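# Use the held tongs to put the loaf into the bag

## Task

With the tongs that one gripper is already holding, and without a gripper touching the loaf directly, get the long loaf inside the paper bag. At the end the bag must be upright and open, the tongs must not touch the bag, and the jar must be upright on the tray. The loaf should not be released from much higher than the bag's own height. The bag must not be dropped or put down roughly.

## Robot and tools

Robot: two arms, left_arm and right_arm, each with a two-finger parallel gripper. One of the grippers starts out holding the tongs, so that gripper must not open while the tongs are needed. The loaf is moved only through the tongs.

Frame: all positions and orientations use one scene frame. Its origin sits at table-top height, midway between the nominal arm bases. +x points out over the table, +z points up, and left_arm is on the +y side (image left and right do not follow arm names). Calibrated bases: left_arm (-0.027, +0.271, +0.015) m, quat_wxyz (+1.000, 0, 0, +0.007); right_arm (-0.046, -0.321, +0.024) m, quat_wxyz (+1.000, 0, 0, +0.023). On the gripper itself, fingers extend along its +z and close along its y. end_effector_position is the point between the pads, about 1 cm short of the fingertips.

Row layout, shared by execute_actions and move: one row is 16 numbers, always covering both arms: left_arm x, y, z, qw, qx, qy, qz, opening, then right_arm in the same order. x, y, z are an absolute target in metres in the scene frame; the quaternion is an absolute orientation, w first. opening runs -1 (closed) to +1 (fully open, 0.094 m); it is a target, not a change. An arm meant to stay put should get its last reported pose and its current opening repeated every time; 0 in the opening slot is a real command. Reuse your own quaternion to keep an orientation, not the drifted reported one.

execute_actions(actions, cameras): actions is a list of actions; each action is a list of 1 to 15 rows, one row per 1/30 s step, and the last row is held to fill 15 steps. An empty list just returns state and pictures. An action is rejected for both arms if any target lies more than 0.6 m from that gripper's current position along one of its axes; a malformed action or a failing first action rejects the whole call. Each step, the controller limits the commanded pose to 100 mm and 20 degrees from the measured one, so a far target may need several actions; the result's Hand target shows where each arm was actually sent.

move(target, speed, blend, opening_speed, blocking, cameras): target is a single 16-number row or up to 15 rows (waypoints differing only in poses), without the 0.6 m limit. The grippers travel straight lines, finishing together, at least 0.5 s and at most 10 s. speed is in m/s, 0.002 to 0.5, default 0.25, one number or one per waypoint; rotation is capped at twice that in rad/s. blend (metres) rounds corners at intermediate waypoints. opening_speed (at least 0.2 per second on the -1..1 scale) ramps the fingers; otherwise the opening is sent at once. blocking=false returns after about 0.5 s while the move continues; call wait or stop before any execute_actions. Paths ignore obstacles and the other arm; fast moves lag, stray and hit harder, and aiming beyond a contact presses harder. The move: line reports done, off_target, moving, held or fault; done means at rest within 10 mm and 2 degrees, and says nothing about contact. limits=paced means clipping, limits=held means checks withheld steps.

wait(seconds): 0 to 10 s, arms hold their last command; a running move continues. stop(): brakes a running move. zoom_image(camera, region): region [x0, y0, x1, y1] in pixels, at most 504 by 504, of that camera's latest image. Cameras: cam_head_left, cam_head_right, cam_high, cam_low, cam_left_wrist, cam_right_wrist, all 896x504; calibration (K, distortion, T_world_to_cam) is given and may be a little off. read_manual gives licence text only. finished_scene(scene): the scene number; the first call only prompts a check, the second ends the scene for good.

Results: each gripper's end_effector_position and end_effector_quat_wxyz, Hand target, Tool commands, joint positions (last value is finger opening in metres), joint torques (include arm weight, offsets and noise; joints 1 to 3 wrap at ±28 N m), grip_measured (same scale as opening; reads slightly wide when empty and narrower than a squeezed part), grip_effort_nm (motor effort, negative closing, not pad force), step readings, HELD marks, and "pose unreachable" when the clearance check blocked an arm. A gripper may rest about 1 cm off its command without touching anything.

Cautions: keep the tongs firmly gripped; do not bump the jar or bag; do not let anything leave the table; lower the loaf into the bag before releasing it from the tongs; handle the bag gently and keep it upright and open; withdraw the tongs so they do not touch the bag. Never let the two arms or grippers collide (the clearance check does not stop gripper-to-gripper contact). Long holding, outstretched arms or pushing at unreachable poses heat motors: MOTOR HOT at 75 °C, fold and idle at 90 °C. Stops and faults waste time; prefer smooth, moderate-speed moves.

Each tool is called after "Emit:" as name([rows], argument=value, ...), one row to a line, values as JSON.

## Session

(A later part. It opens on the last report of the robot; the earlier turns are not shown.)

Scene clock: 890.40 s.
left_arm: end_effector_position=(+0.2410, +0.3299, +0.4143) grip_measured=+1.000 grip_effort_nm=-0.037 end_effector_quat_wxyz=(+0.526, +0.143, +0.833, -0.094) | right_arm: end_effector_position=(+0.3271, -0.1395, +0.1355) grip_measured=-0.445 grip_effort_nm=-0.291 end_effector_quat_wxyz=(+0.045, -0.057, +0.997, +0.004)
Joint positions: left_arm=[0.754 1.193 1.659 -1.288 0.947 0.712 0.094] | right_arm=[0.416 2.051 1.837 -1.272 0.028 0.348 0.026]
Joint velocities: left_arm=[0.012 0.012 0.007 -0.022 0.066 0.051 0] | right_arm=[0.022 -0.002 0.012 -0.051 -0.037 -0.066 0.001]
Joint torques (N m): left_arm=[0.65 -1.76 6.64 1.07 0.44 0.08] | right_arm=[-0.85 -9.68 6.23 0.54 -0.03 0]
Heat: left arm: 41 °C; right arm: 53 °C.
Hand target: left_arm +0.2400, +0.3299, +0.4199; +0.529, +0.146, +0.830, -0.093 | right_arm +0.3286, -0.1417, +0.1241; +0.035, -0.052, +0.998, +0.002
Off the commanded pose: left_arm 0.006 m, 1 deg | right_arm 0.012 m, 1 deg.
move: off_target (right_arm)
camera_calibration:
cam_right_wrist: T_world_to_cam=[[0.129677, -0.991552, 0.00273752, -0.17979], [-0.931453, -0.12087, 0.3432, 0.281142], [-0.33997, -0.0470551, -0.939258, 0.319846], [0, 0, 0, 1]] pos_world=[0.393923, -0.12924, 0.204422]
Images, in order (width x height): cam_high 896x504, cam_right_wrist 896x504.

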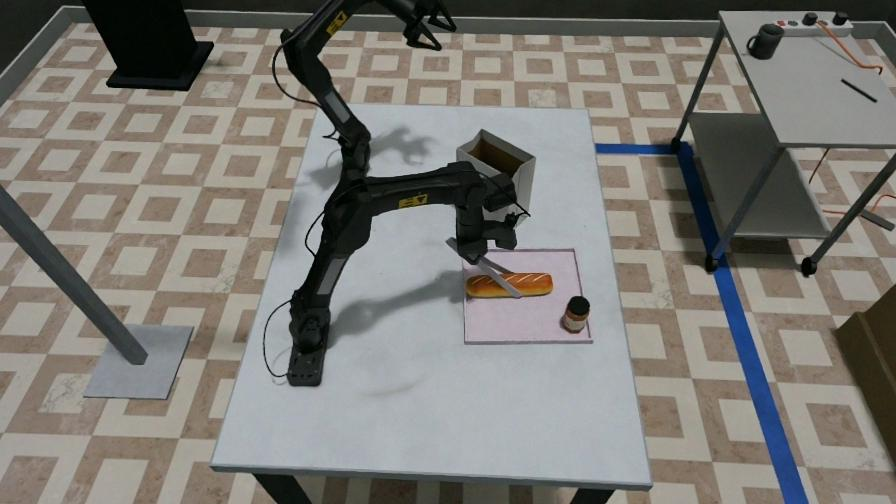

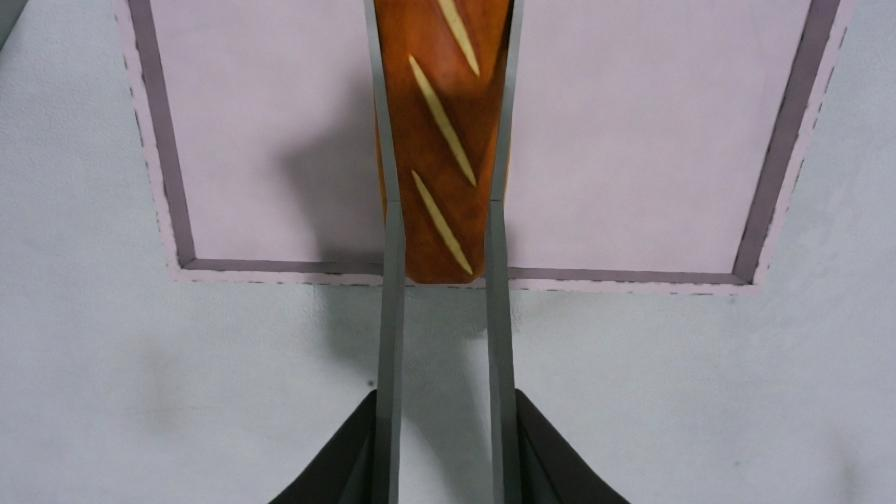

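Emit:
move(target=[0.24, 0.33, 0.42, 0.5291, 0.1464, 0.8306, -0.0933, 1.0, 0.329, -0.1415, 0.124, 0.03485, -0.05231, 0.99802, 0.00183, -0.52], opening_speed=0.2, cameras=["cam_high","cam_right_wrist"])

Emit:
zoom_image(camera="cam_high", region=[440, 225, 550, 315])

Scene clock: 897.73 s.
left_arm: end_effector_position=(+0.2410, +0.3299, +0.4143) grip_measured=+1.000 grip_effort_nm=-0.037 end_effector_quat_wxyz=(+0.526, +0.143, +0.833, -0.094) | right_arm: end_effector_position=(+0.3270, -0.1394, +0.1355) grip_measured=-0.515 grip_effort_nm=-0.618 end_effector_quat_wxyz=(+0.044, -0.057, +0.997, +0.004)
Joint positions: left_arm=[0.754 1.193 1.659 -1.288 0.947 0.712 0.094] | right_arm=[0.416 2.051 1.837 -1.272 0.027 0.348 0.023]
Joint velocities: left_arm=[-0.017 -0.007 -0.012 -0.007 -0.066 -0.051 0] | right_arm=[-0.017 0.012 0.012 -0.081 0.007 0.007 0.005]
Joint torques (N m): left_arm=[0.61 -1.77 6.74 1.05 0.48 0.1] | right_arm=[-0.85 -9.66 6.23 0.54 -0.02 0]
Heat: left arm: 41 °C; right arm: 53 °C.
Hand target: left_arm +0.2400, +0.3299, +0.4199; +0.529, +0.146, +0.830, -0.093 | right_arm +0.3286, -0.1416, +0.1241; +0.035, -0.052, +0.998, +0.002
Off the commanded pose: left_arm 0.006 m, 1 deg | right_arm 0.012 m, 1 deg.
move: off_target (right_arm)
camera_calibration:
cam_right_wrist: T_world_to_cam=[[0.129742, -0.991546, 0.00201898, -0.179585], [-0.931328, -0.121164, 0.343434, 0.280988], [-0.340286, -0.0464382, -0.939175, 0.320005], [0, 0, 0, 1]] pos_world=[0.393885, -0.12916, 0.204403]
Images, in order (width x height): cam_high 896x504, cam_right_wrist 896x504.

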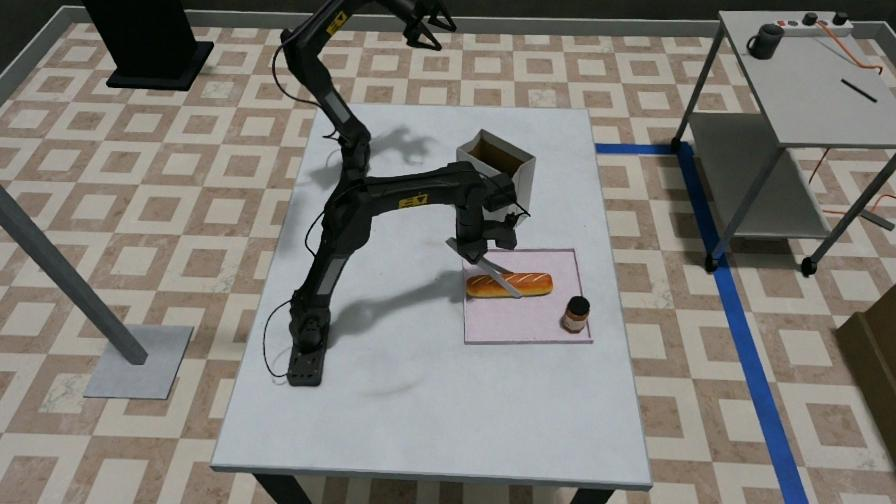

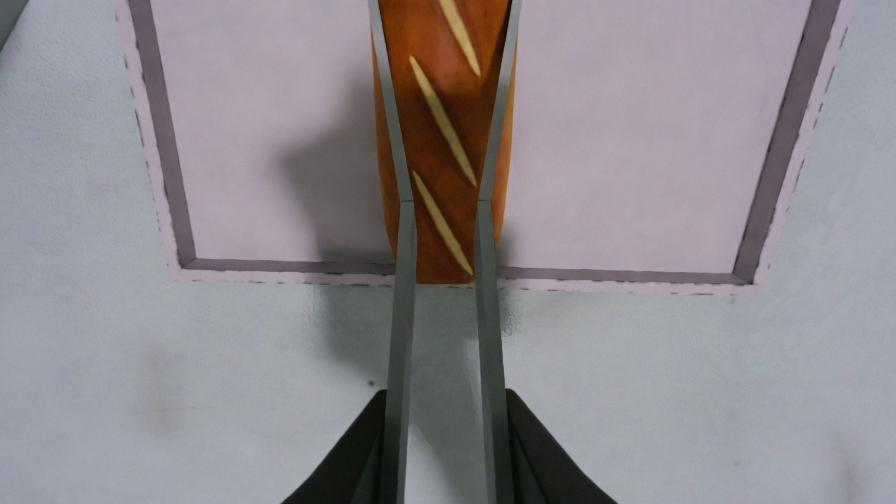

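Scaled by 4.582.

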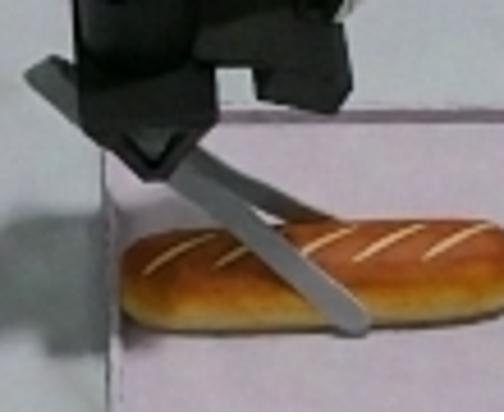

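Emit:
move(target=[0.24, 0.33, 0.42, 0.5291, 0.1464, 0.8306, -0.0933, 1.0, 0.327, -0.141, 0.165, 0.03485, -0.05231, 0.99802, 0.00183, -0.52], speed=0.04, cameras=["cam_high","cam_right_wrist", "cam_left_wrist"])

Emit:
zoom_image(camera="cam_high", region=[440, 225, 550, 315])

Scene clock: 904.40 s.
left_arm: end_effector_position=(+0.2410, +0.3299, +0.4143) grip_measured=+1.000 grip_effort_nm=-0.037 end_effector_quat_wxyz=(+0.526, +0.143, +0.833, -0.094) | right_arm: end_effector_position=(+0.3205, -0.1427, +0.1660) grip_measured=-0.519 grip_effort_nm=-0.935 end_effector_quat_wxyz=(+0.032, -0.057, +0.998, -0.001)
Joint positions: left_arm=[0.754 1.193 1.659 -1.288 0.947 0.712 0.094] | right_arm=[0.416 2.06 1.974 -1.425 0.027 0.348 0.023]
Joint velocities: left_arm=[-0.007 -0.002 0.007 0.095 0.037 -0.037 0] | right_arm=[-0.012 -0.012 0.012 -0.007 -0.066 0.007 -0.002]
Joint torques (N m): left_arm=[0.65 -1.78 6.78 1.09 0.52 0.1] | right_arm=[-0.53 -9.46 9.96 0.36 -0.01 0.04]
Heat: left arm: 41 °C; right arm: 53 °C.
Hand target: left_arm +0.2400, +0.3299, +0.4199; +0.529, +0.146, +0.830, -0.093 | right_arm +0.3274, -0.1409, +0.1650; +0.035, -0.052, +0.998, +0.002
Off the commanded pose: left_arm 0.006 m, 1 deg | right_arm 0.007 m, 1 deg.
move: done
camera_calibration:
cam_left_wrist: T_world_to_cam=[[-0.312668, -0.949738, -0.0153719, 0.400855], [-0.735431, 0.252294, -0.628879, 0.393074], [0.601149, -0.185326, -0.777351, 0.328174], [0, 0, 0, 1]] pos_world=[0.217132, 0.342356, 0.508465]
cam_right_wrist: T_world_to_cam=[[0.129887, -0.991473, 0.0104841, -0.183463], [-0.92309, -0.117055, 0.366338, 0.258183], [-0.361987, -0.0572605, -0.930423, 0.350283], [0, 0, 0, 1]] pos_world=[0.388953, -0.13162, 0.233252]
Images, in order (width x height): cam_high 896x504, cam_left_wrist 896x504, cam_right_wrist 896x504.

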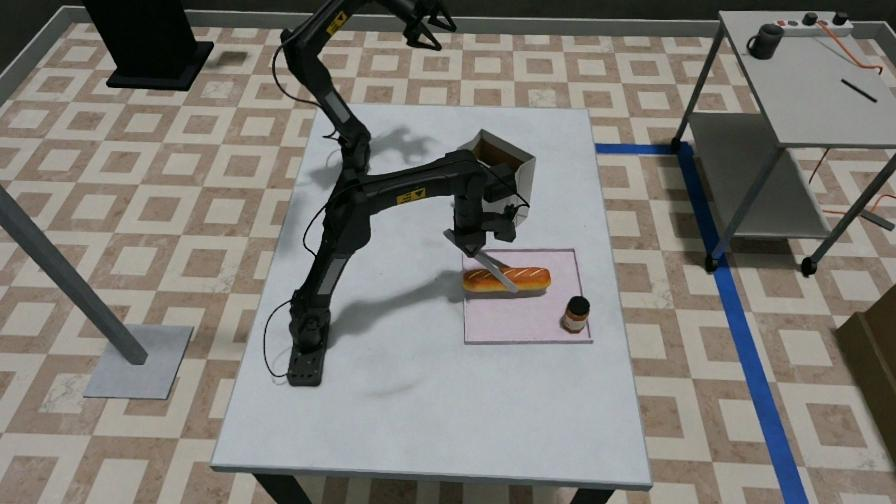

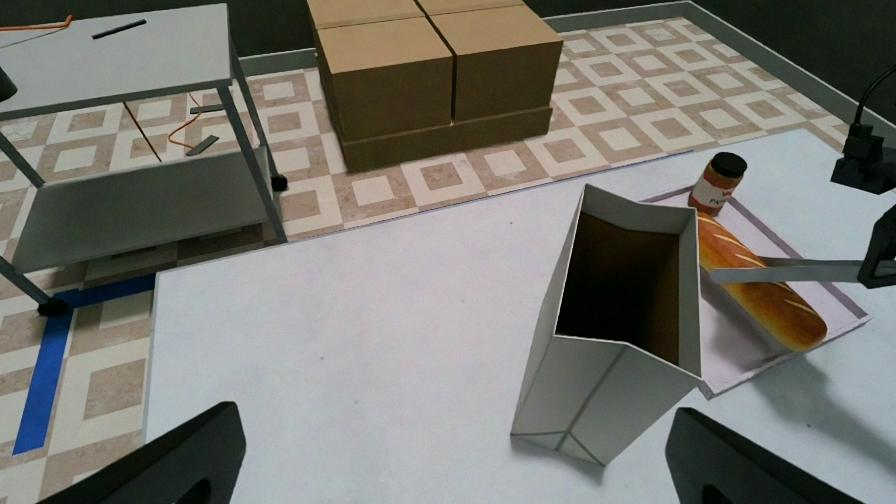

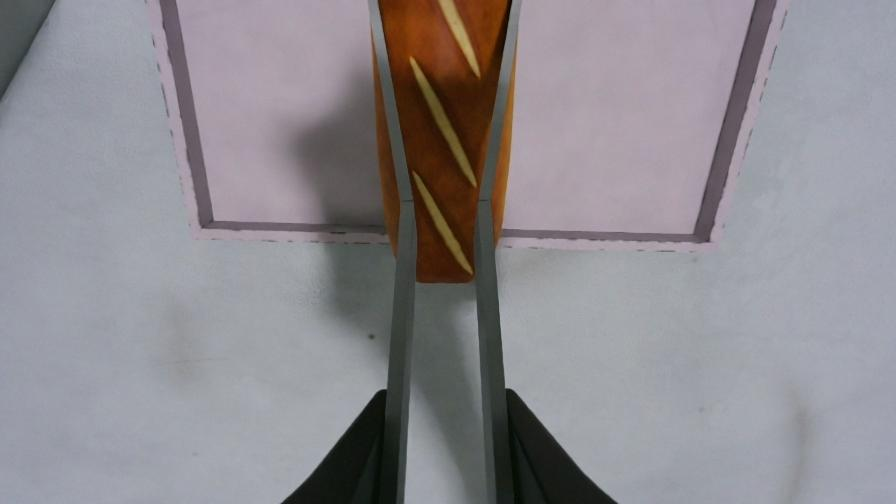

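Scaled by 4.582.

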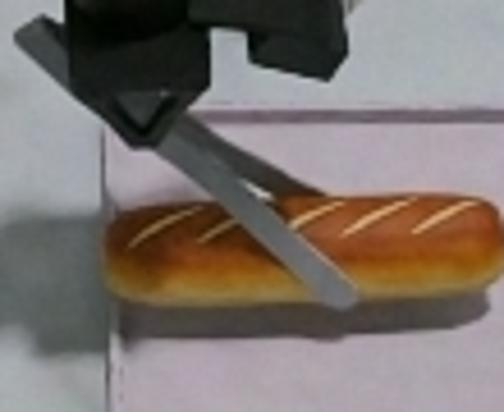

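Emit:
move([
  [0.24, 0.33, 0.42, 0.5291, 0.1464, 0.8306, -0.0933, 1.0, 0.315, -0.142, 0.20, 0.1303, -0.0588, 0.9897, 0.00774, -0.52],
  [0.24, 0.33, 0.42, 0.5291, 0.1464, 0.8306, -0.0933, 1.0, 0.29, -0.145, 0.24, 0.34142, -0.05573, 0.93804, 0.02028, -0.52],
], speed=0.1, blend=0.02, cameras=["cam_high","cam_right_wrist", "cam_left_wrist"])

Emit:
zoom_image(camera="cam_high", region=[440, 200, 620, 340])

Scene clock: 938.97 s.
left_arm: end_effector_position=(+0.2410, +0.3299, +0.4143) grip_measured=+1.000 grip_effort_nm=-0.042 end_effector_quat_wxyz=(+0.526, +0.143, +0.833, -0.094) | right_arm: end_effector_position=(+0.2865, -0.1440, +0.2253) grip_measured=-0.519 grip_effort_nm=-0.916 end_effector_quat_wxyz=(+0.308, -0.067, +0.949, +0.011)
Joint positions: left_arm=[0.754 1.193 1.659 -1.288 0.947 0.712 0.094] | right_arm=[0.579 1.473 1.329 -0.865 0.296 0.398 0.023]
Joint velocities: left_arm=[-0.012 0.007 -0.002 -0.007 0.022 0.022 0] | right_arm=[-0.017 0.017 -0.002 0.022 0.022 -0.007 -0.002]
Joint torques (N m): left_arm=[0.62 -1.58 6.63 1.08 0.53 0.11] | right_arm=[0.66 -9.76 7.12 1.58 0.47 0.03]
Heat: left arm: 41 °C; right arm: 56 °C.
Hand target: left_arm +0.2400, +0.3299, +0.4199; +0.529, +0.146, +0.830, -0.093 | right_arm +0.2902, -0.1447, +0.2405; +0.341, -0.058, +0.938, +0.015
Off the commanded pose: left_arm 0.006 m, 1 deg | right_arm 0.015 m, 4 deg.
move: off_target (right_arm)
camera_calibration:
cam_left_wrist: T_world_to_cam=[[-0.312668, -0.949738, -0.0153719, 0.400855], [-0.735431, 0.252294, -0.628879, 0.393074], [0.601149, -0.185326, -0.777351, 0.328174], [0, 0, 0, 1]] pos_world=[0.217132, 0.342356, 0.508465]
cam_right_wrist: T_world_to_cam=[[0.145141, -0.988798, 0.0348154, -0.190425], [-0.971207, -0.149101, -0.185813, 0.338501], [0.188922, -0.00684387, -0.981968, 0.254066], [0, 0, 0, 1]] pos_world=[0.308394, -0.136082, 0.319012]
Images, in order (width x height): cam_high 896x504, cam_left_wrist 896x504, cam_right_wrist 896x504.

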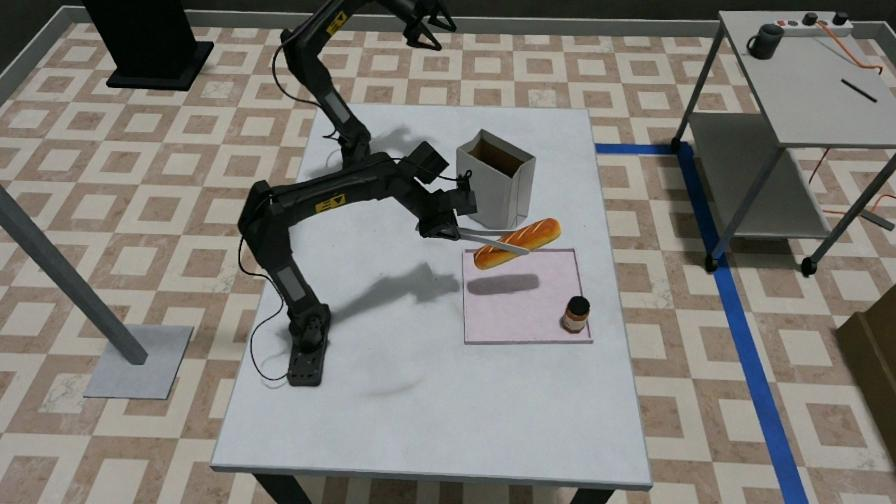

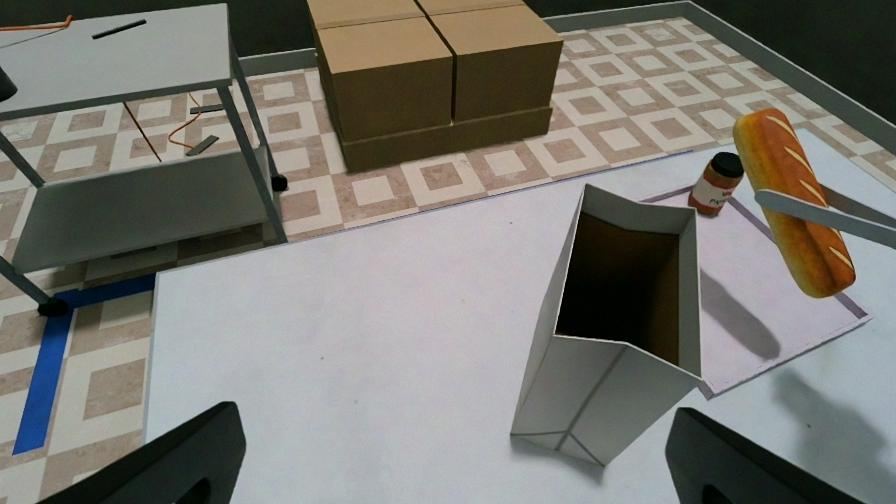

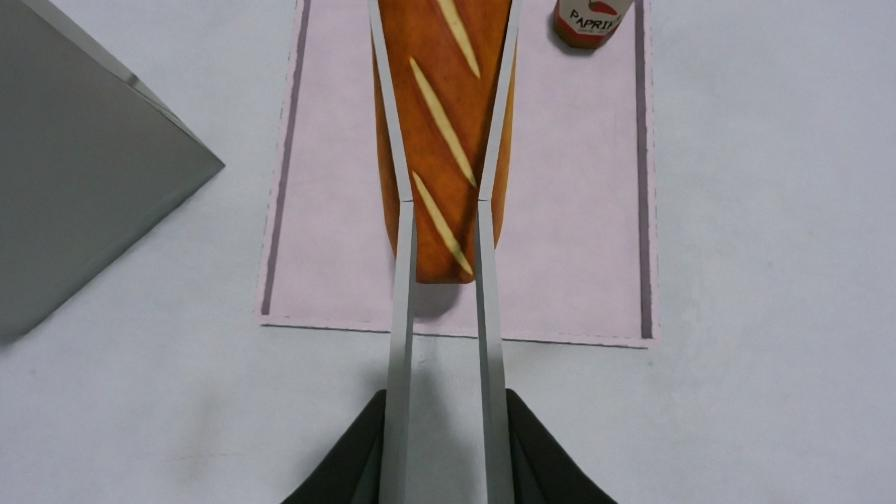

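Scaled by 2.800.

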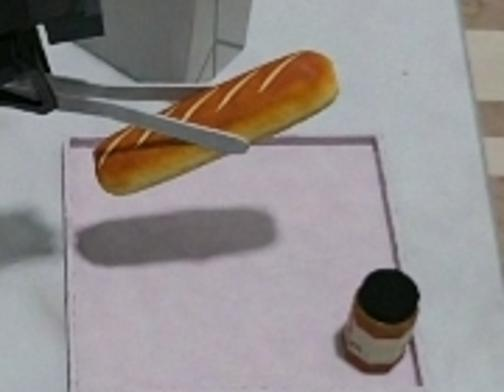

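Emit:
move([
  [0.24, 0.33, 0.42, 0.5291, 0.1464, 0.8306, -0.0933, 1.0, 0.272, -0.15, 0.27, 0.56867, -0.10692, 0.81214, 0.07487, -0.52],
  [0.24, 0.33, 0.42, 0.5291, 0.1464, 0.8306, -0.0933, 1.0, 0.265, -0.135, 0.295, 0.71402, -0.14761, 0.66584, 0.15829, -0.52],
], speed=0.12, blend=0.02, cameras=["cam_high","cam_right_wrist", "cam_left_wrist"])

Emit:
zoom_image(camera="cam_high", region=[440, 150, 620, 290])

Scene clock: 952.60 s.
left_arm: end_effector_position=(+0.2410, +0.3299, +0.4143) grip_measured=+1.000 grip_effort_nm=-0.037 end_effector_quat_wxyz=(+0.526, +0.143, +0.833, -0.094) | right_arm: end_effector_position=(+0.2645, -0.1342, +0.2880) grip_measured=-0.517 grip_effort_nm=-0.906 end_effector_quat_wxyz=(+0.703, -0.153, +0.679, +0.145)
Joint positions: left_arm=[0.754 1.193 1.659 -1.288 0.947 0.712 0.094] | right_arm=[0.602 1.008 0.423 0.616 0.223 -0.026 0.023]
Joint velocities: left_arm=[-0.002 -0.002 -0.017 0.007 0.022 -0.022 0] | right_arm=[-0.002 0.002 0.007 0.007 0.022 -0.007 -0.001]
Joint torques (N m): left_arm=[0.73 -1.55 6.76 1.08 0.52 0.08] | right_arm=[-0.85 -2.1 7.64 2.36 -0.14 -0.07]
Heat: left arm: 41 °C; right arm: 54 °C.
Hand target: left_arm +0.2400, +0.3299, +0.4199; +0.529, +0.146, +0.830, -0.093 | right_arm +0.2643, -0.1354, +0.2963; +0.717, -0.150, +0.664, +0.150
Off the commanded pose: left_arm 0.006 m, 1 deg | right_arm 0.007 m, 3 deg.
move: off_target (right_arm)
camera_calibration:
cam_left_wrist: T_world_to_cam=[[-0.312668, -0.949738, -0.0153719, 0.400855], [-0.735431, 0.252294, -0.628879, 0.393074], [0.601149, -0.185326, -0.777351, 0.328174], [0, 0, 0, 1]] pos_world=[0.217132, 0.342356, 0.508465]
cam_right_wrist: T_world_to_cam=[[0.407348, -0.912561, 0.0360567, -0.239231], [-0.349609, -0.192288, -0.916951, 0.370576], [0.843707, 0.360912, -0.397368, 0.0276162], [0, 0, 0, 1]] pos_world=[0.203707, -0.157022, 0.3594]
Images, in order (width x height): cam_high 896x504, cam_left_wrist 896x504, cam_right_wrist 896x504.

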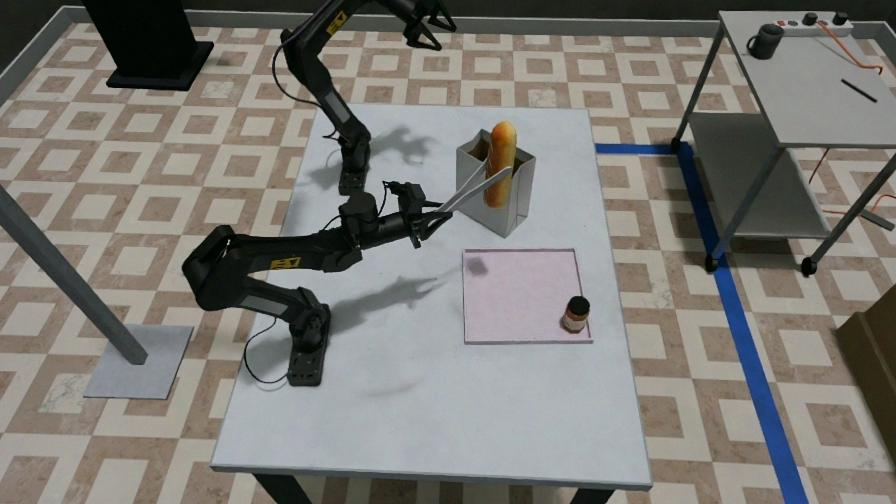

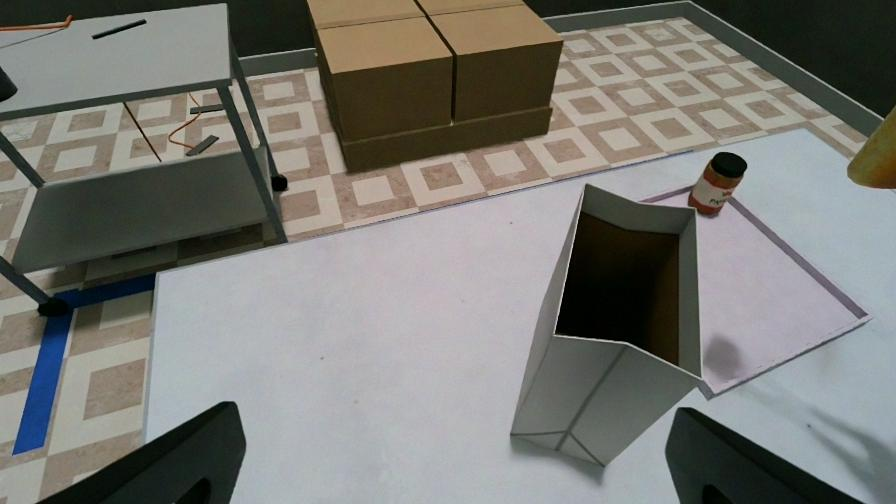

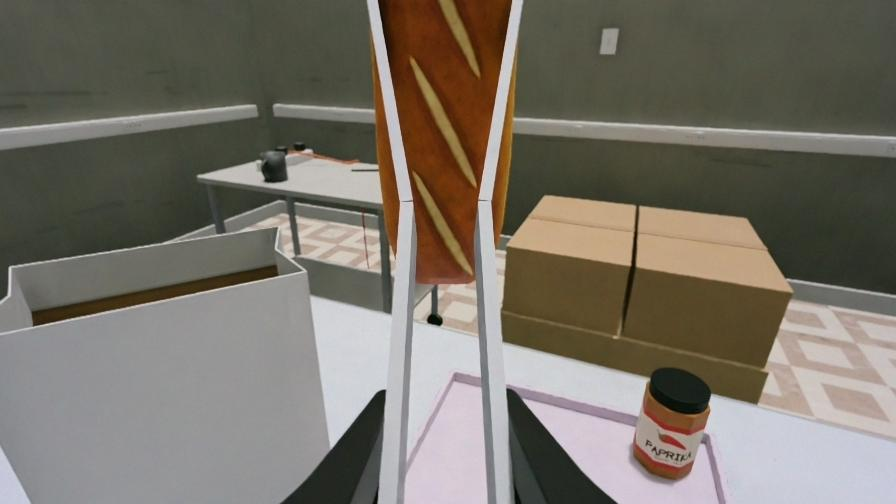

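Scaled by 2.800.

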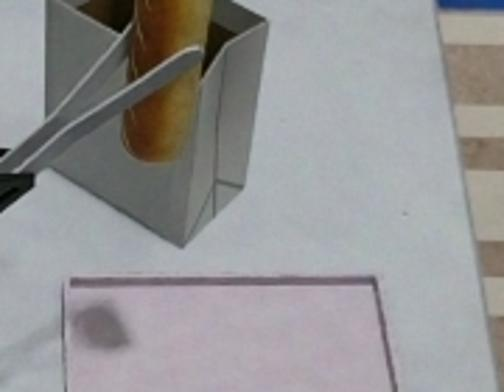

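Emit:
move(target=[0.24, 0.33, 0.42, 0.5291, 0.1464, 0.8306, -0.0933, 1.0, 0.303, 0.083, 0.29, 0.66283, -0.28823, 0.61810, 0.30908, -0.52], speed=0.1)

Emit:
zoom_image(camera="cam_high", region=[420, 70, 600, 250])

Scene clock: 964.53 s.
left_arm: end_effector_position=(+0.2410, +0.3299, +0.4143) grip_measured=+1.000 grip_effort_nm=-0.032 end_effector_quat_wxyz=(+0.526, +0.143, +0.833, -0.094) | right_arm: end_effector_position=(+0.2990, +0.0730, +0.2663) grip_measured=-0.520 grip_effort_nm=-0.930 end_effector_quat_wxyz=(+0.646, -0.295, +0.641, +0.291)
Joint positions: left_arm=[0.754 1.193 1.659 -1.288 0.947 0.712 0.094] | right_arm=[0.801 1.738 0.921 0.822 -0.007 -0.008 0.023]
Joint velocities: left_arm=[-0.022 -0.012 -0.007 0.037 -0.037 0.037 0] | right_arm=[-0.007 0.002 0.002 -0.022 -0.081 0.022 -0.002]
Joint torques (N m): left_arm=[0.64 -1.78 6.64 1.08 0.52 0.1] | right_arm=[0.55 -7.62 11.54 2.35 -0.12 0.05]
Heat: left arm: 41 °C; right arm: 52 °C.
Hand target: left_arm +0.2400, +0.3299, +0.4199; +0.529, +0.146, +0.830, -0.093 | right_arm +0.2994, +0.0814, +0.2876; +0.665, -0.289, +0.616, +0.308
Off the commanded pose: left_arm 0.006 m, 1 deg | right_arm 0.026 m, 4 deg.
move: off_target (right_arm)
camera_calibration:
cam_left_wrist: T_world_to_cam=[[-0.312668, -0.949738, -0.0153719, 0.400855], [-0.735431, 0.252294, -0.628879, 0.393074], [0.601149, -0.185326, -0.777351, 0.328174], [0, 0, 0, 1]] pos_world=[0.217132, 0.342356, 0.508465]
cam_right_wrist: T_world_to_cam=[[0.751098, -0.659707, 0.025252, -0.18176], [-0.260611, -0.331423, -0.906775, 0.383464], [0.606575, 0.674496, -0.420858, -0.0305798], [0, 0, 0, 1]] pos_world=[0.255004, 0.0278064, 0.339436]

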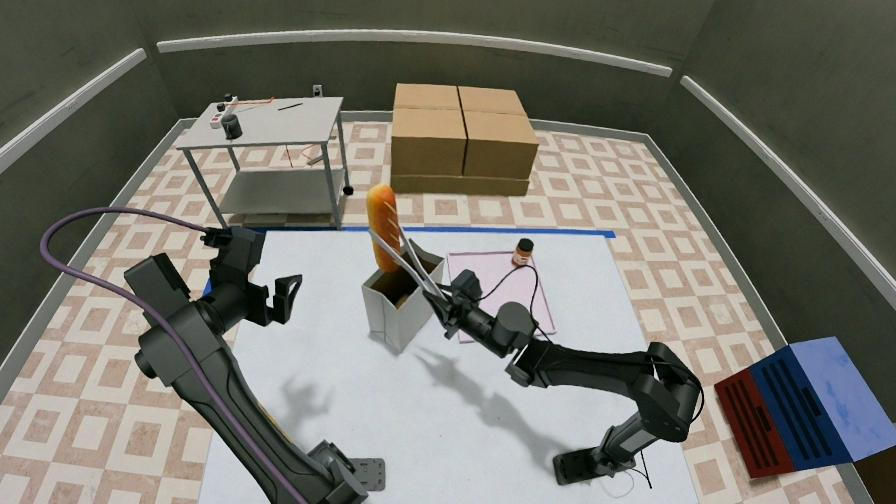

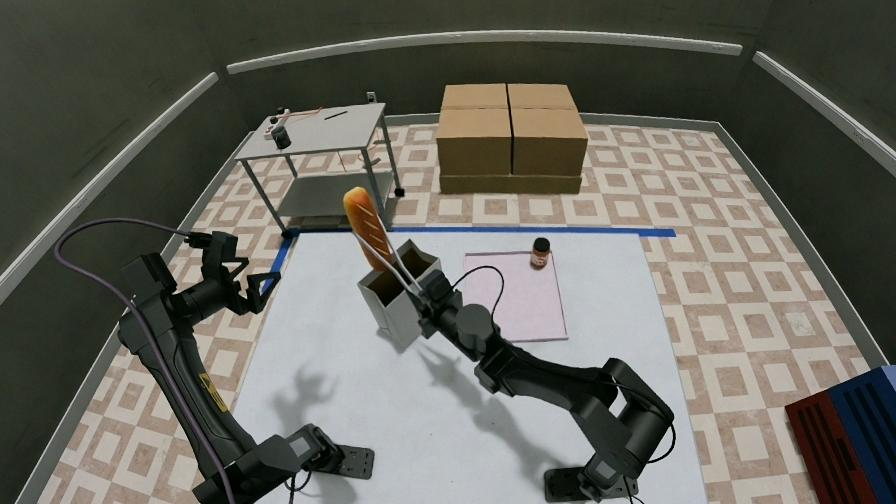

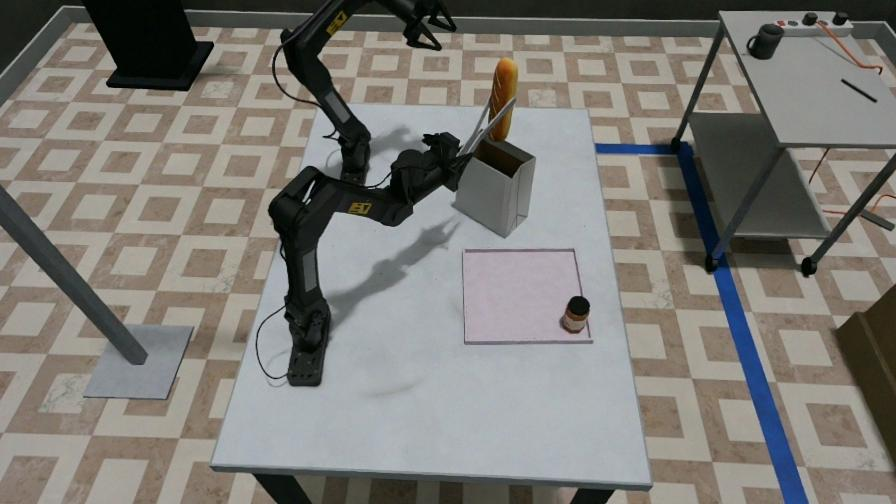

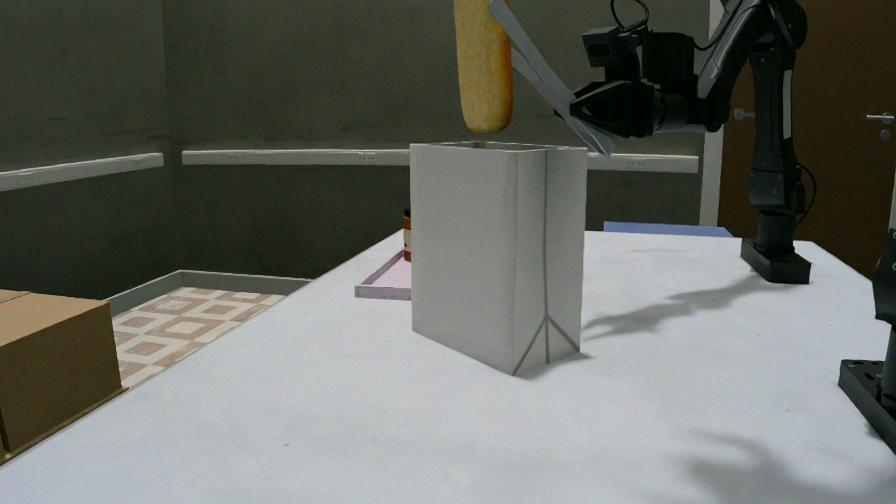

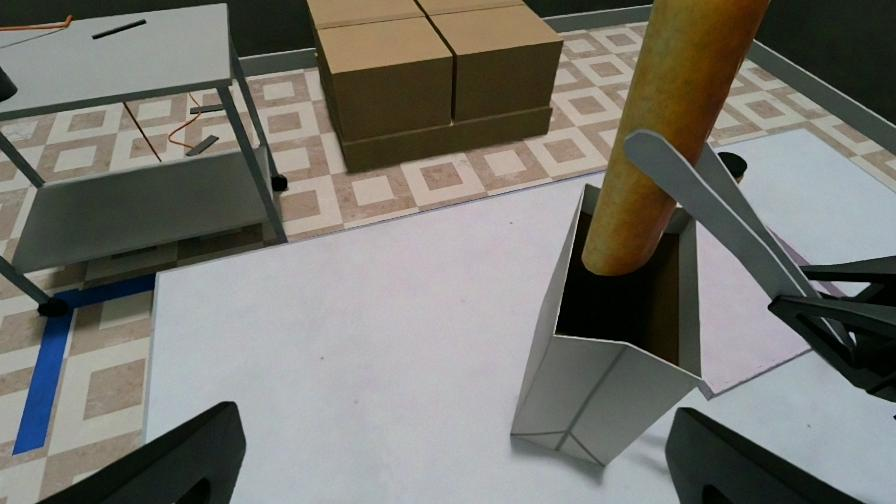

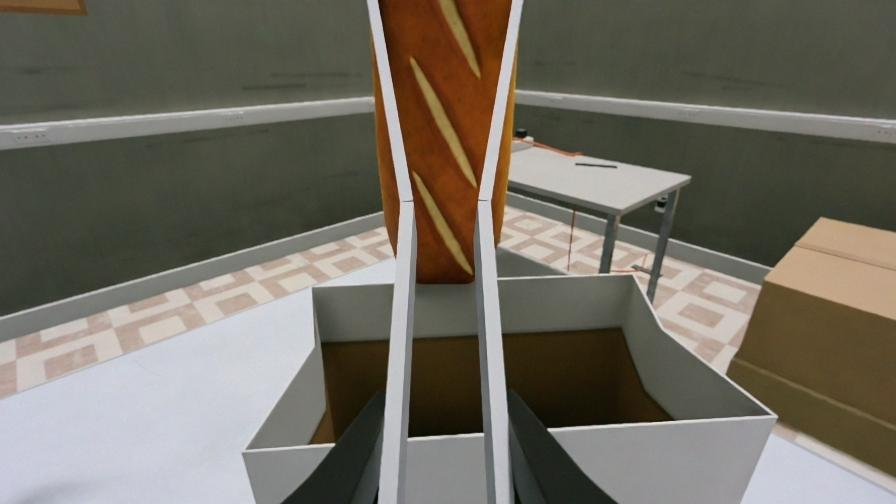

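Scaled by 2.800.

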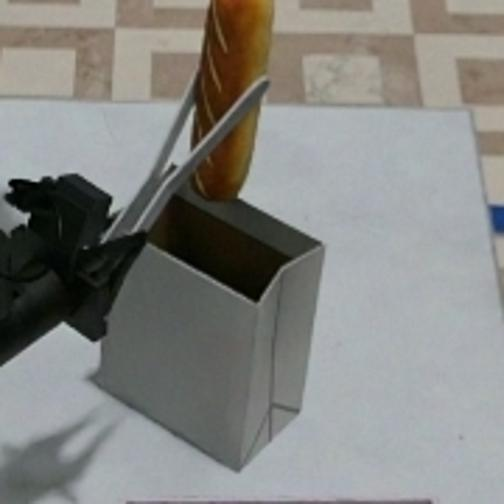

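Emit:
zoom_image(camera="cam_left_wrist", region=[490, 120, 790, 480])

Emit:
zoom_image(camera="cam_low", region=[380, 0, 680, 400])

Scaled by 1.400.

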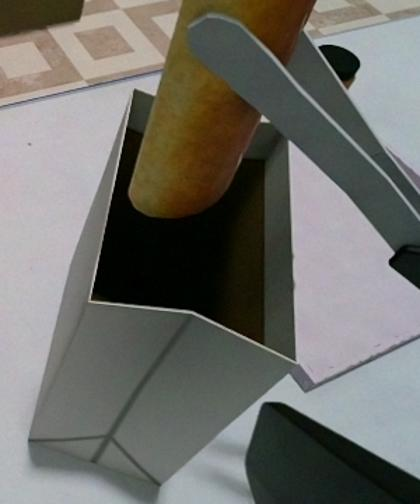

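Scaled by 1.260.

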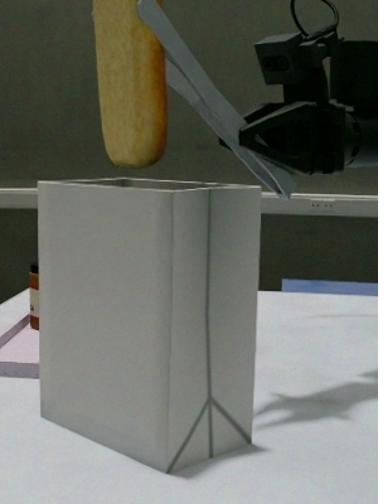

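Emit:
zoom_image(camera="cam_head_left", region=[340, 170, 480, 360])

Emit:
zoom_image(camera="cam_head_right", region=[330, 170, 470, 360])

Scaled by 2.653.

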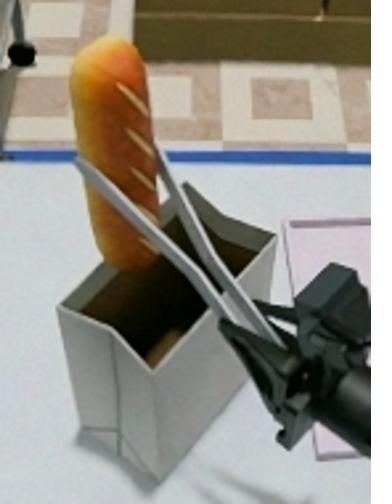

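Scaled by 2.653.

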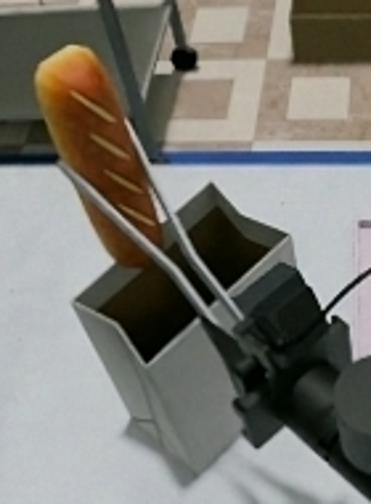

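Emit:
move(target=[0.24, 0.33, 0.42, 0.5291, 0.1464, 0.8306, -0.0933, 1.0, 0.313, 0.054, 0.28, 0.66283, -0.28823, 0.61810, 0.30908, -0.52], speed=0.06)

Emit:
zoom_image(camera="cam_left_wrist", region=[490, 120, 790, 480])

Emit:
zoom_image(camera="cam_head_left", region=[340, 170, 480, 360])

Emit:
zoom_image(camera="cam_high", region=[420, 70, 600, 250])

Scene clock: 1094.67 s.
left_arm: end_effector_position=(+0.2410, +0.3299, +0.4143) grip_measured=+1.000 grip_effort_nm=-0.037 end_effector_quat_wxyz=(+0.526, +0.143, +0.833, -0.094) | right_arm: end_effector_position=(+0.3150, +0.0557, +0.2664) grip_measured=-0.514 grip_effort_nm=-0.891 end_effector_quat_wxyz=(+0.647, -0.294, +0.638, +0.298)
Joint positions: left_arm=[0.754 1.193 1.659 -1.288 0.947 0.712 0.094] | right_arm=[0.729 1.738 0.91 0.843 -0.089 0.002 0.023]
Joint velocities: left_arm=[0.002 -0.012 -0.027 -0.007 -0.007 -0.051 0] | right_arm=[-0.007 0.002 0.002 -0.007 0.007 -0.051 -0.001]
Joint torques (N m): left_arm=[0.76 -1.66 6.8 1.11 0.53 0.09] | right_arm=[-0.44 -9.72 7.1 2.42 -0.13 0.04]
Heat: left arm: 42 °C; right arm: 53 °C.
Hand target: left_arm +0.2400, +0.3299, +0.4199; +0.529, +0.146, +0.830, -0.093 | right_arm +0.3131, +0.0539, +0.2799; +0.663, -0.288, +0.619, +0.308
Off the commanded pose: left_arm 0.006 m, 1 deg | right_arm 0.014 m, 3 deg.
move: off_target (right_arm)
camera_calibration:
cam_left_wrist: T_world_to_cam=[[-0.312668, -0.949738, -0.0153719, 0.400855], [-0.735431, 0.252294, -0.628879, 0.393074], [0.601149, -0.185326, -0.777351, 0.328174], [0, 0, 0, 1]] pos_world=[0.217132, 0.342356, 0.508465]
cam_right_wrist: T_world_to_cam=[[0.756928, -0.653288, 0.0165596, -0.205123], [-0.258039, -0.322064, -0.910873, 0.381672], [0.600396, 0.685193, -0.412354, -0.0294865], [0, 0, 0, 1]] pos_world=[0.271453, 0.00912237, 0.338892]

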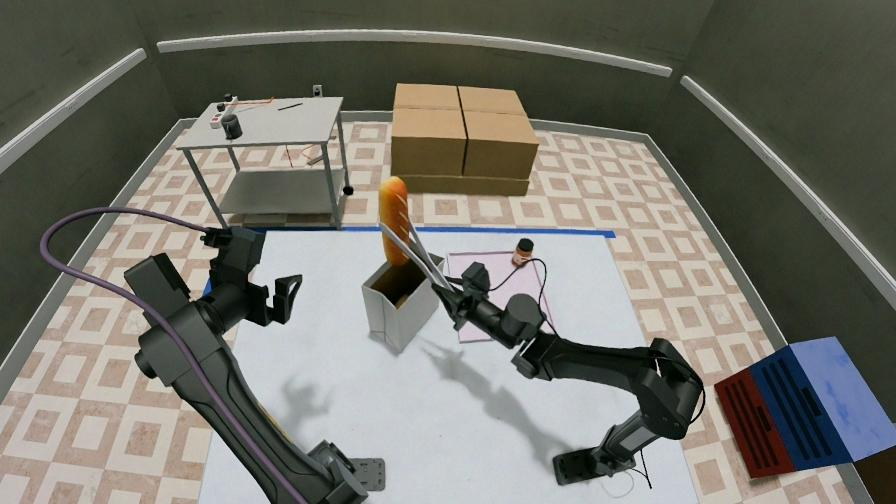

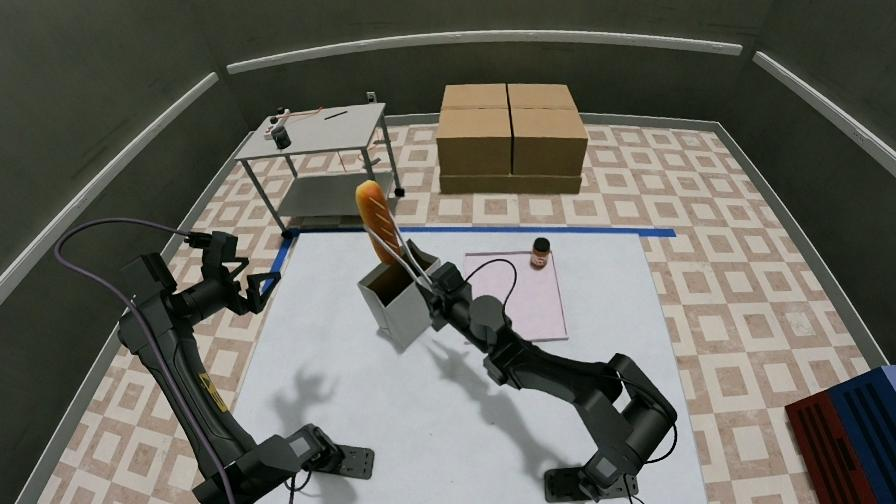

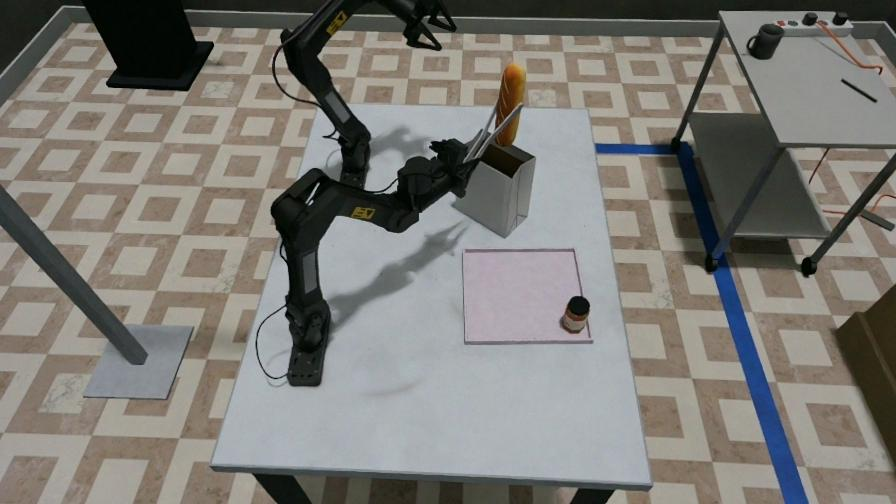

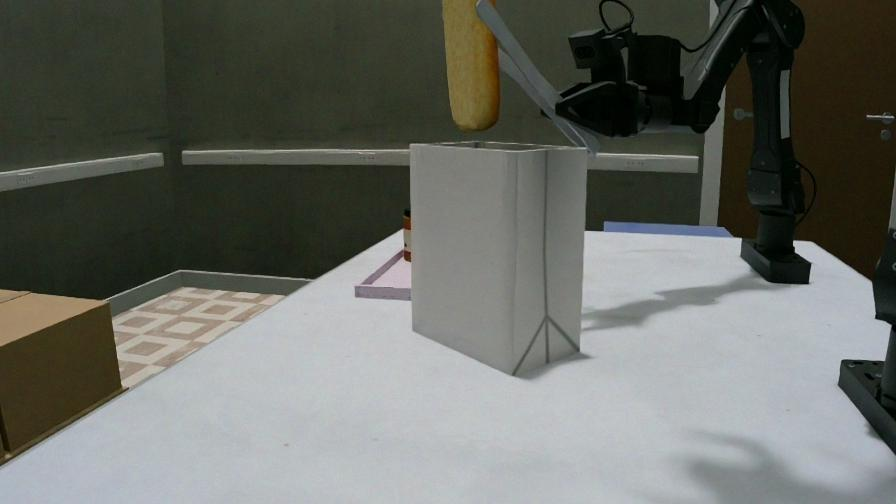

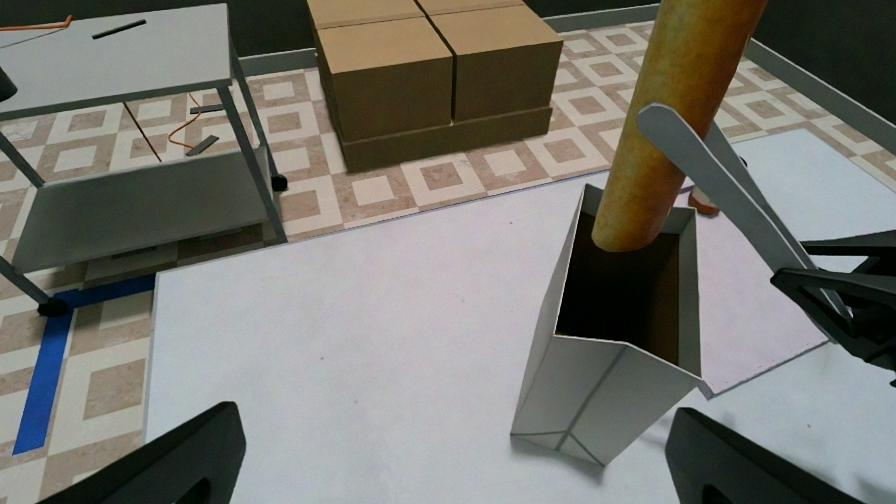

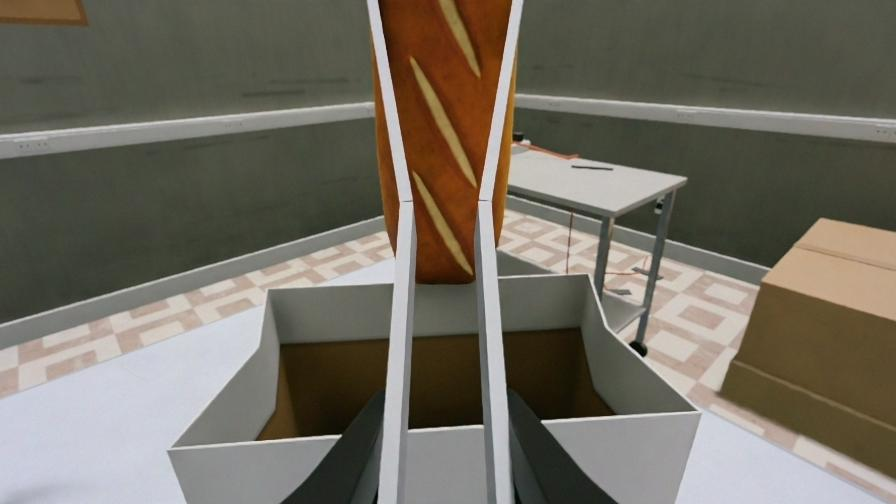

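Scaled by 1.400.

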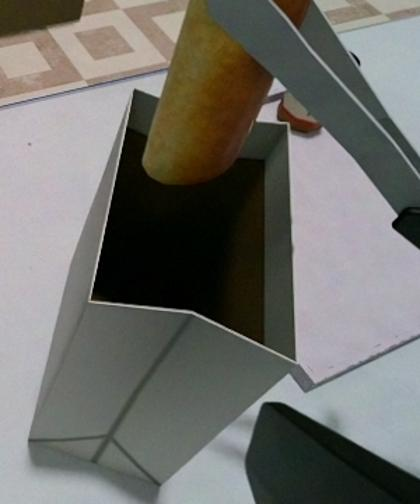

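Scaled by 2.653.

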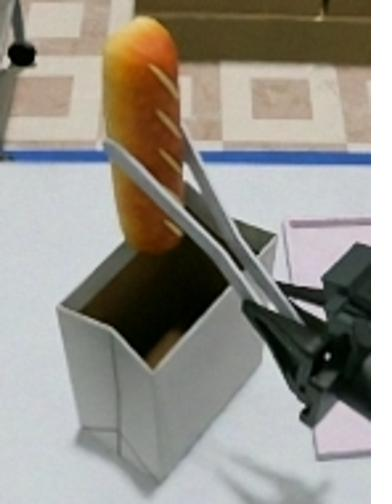

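Scaled by 2.800.

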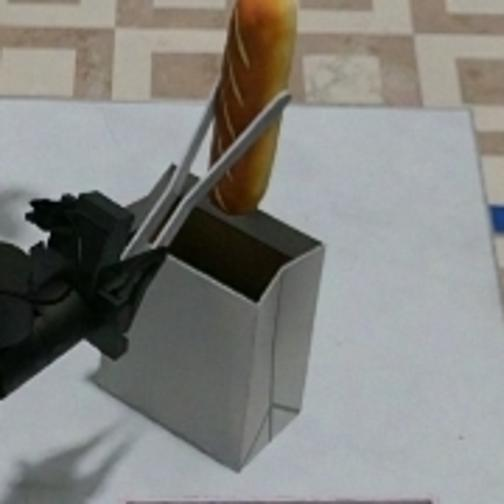

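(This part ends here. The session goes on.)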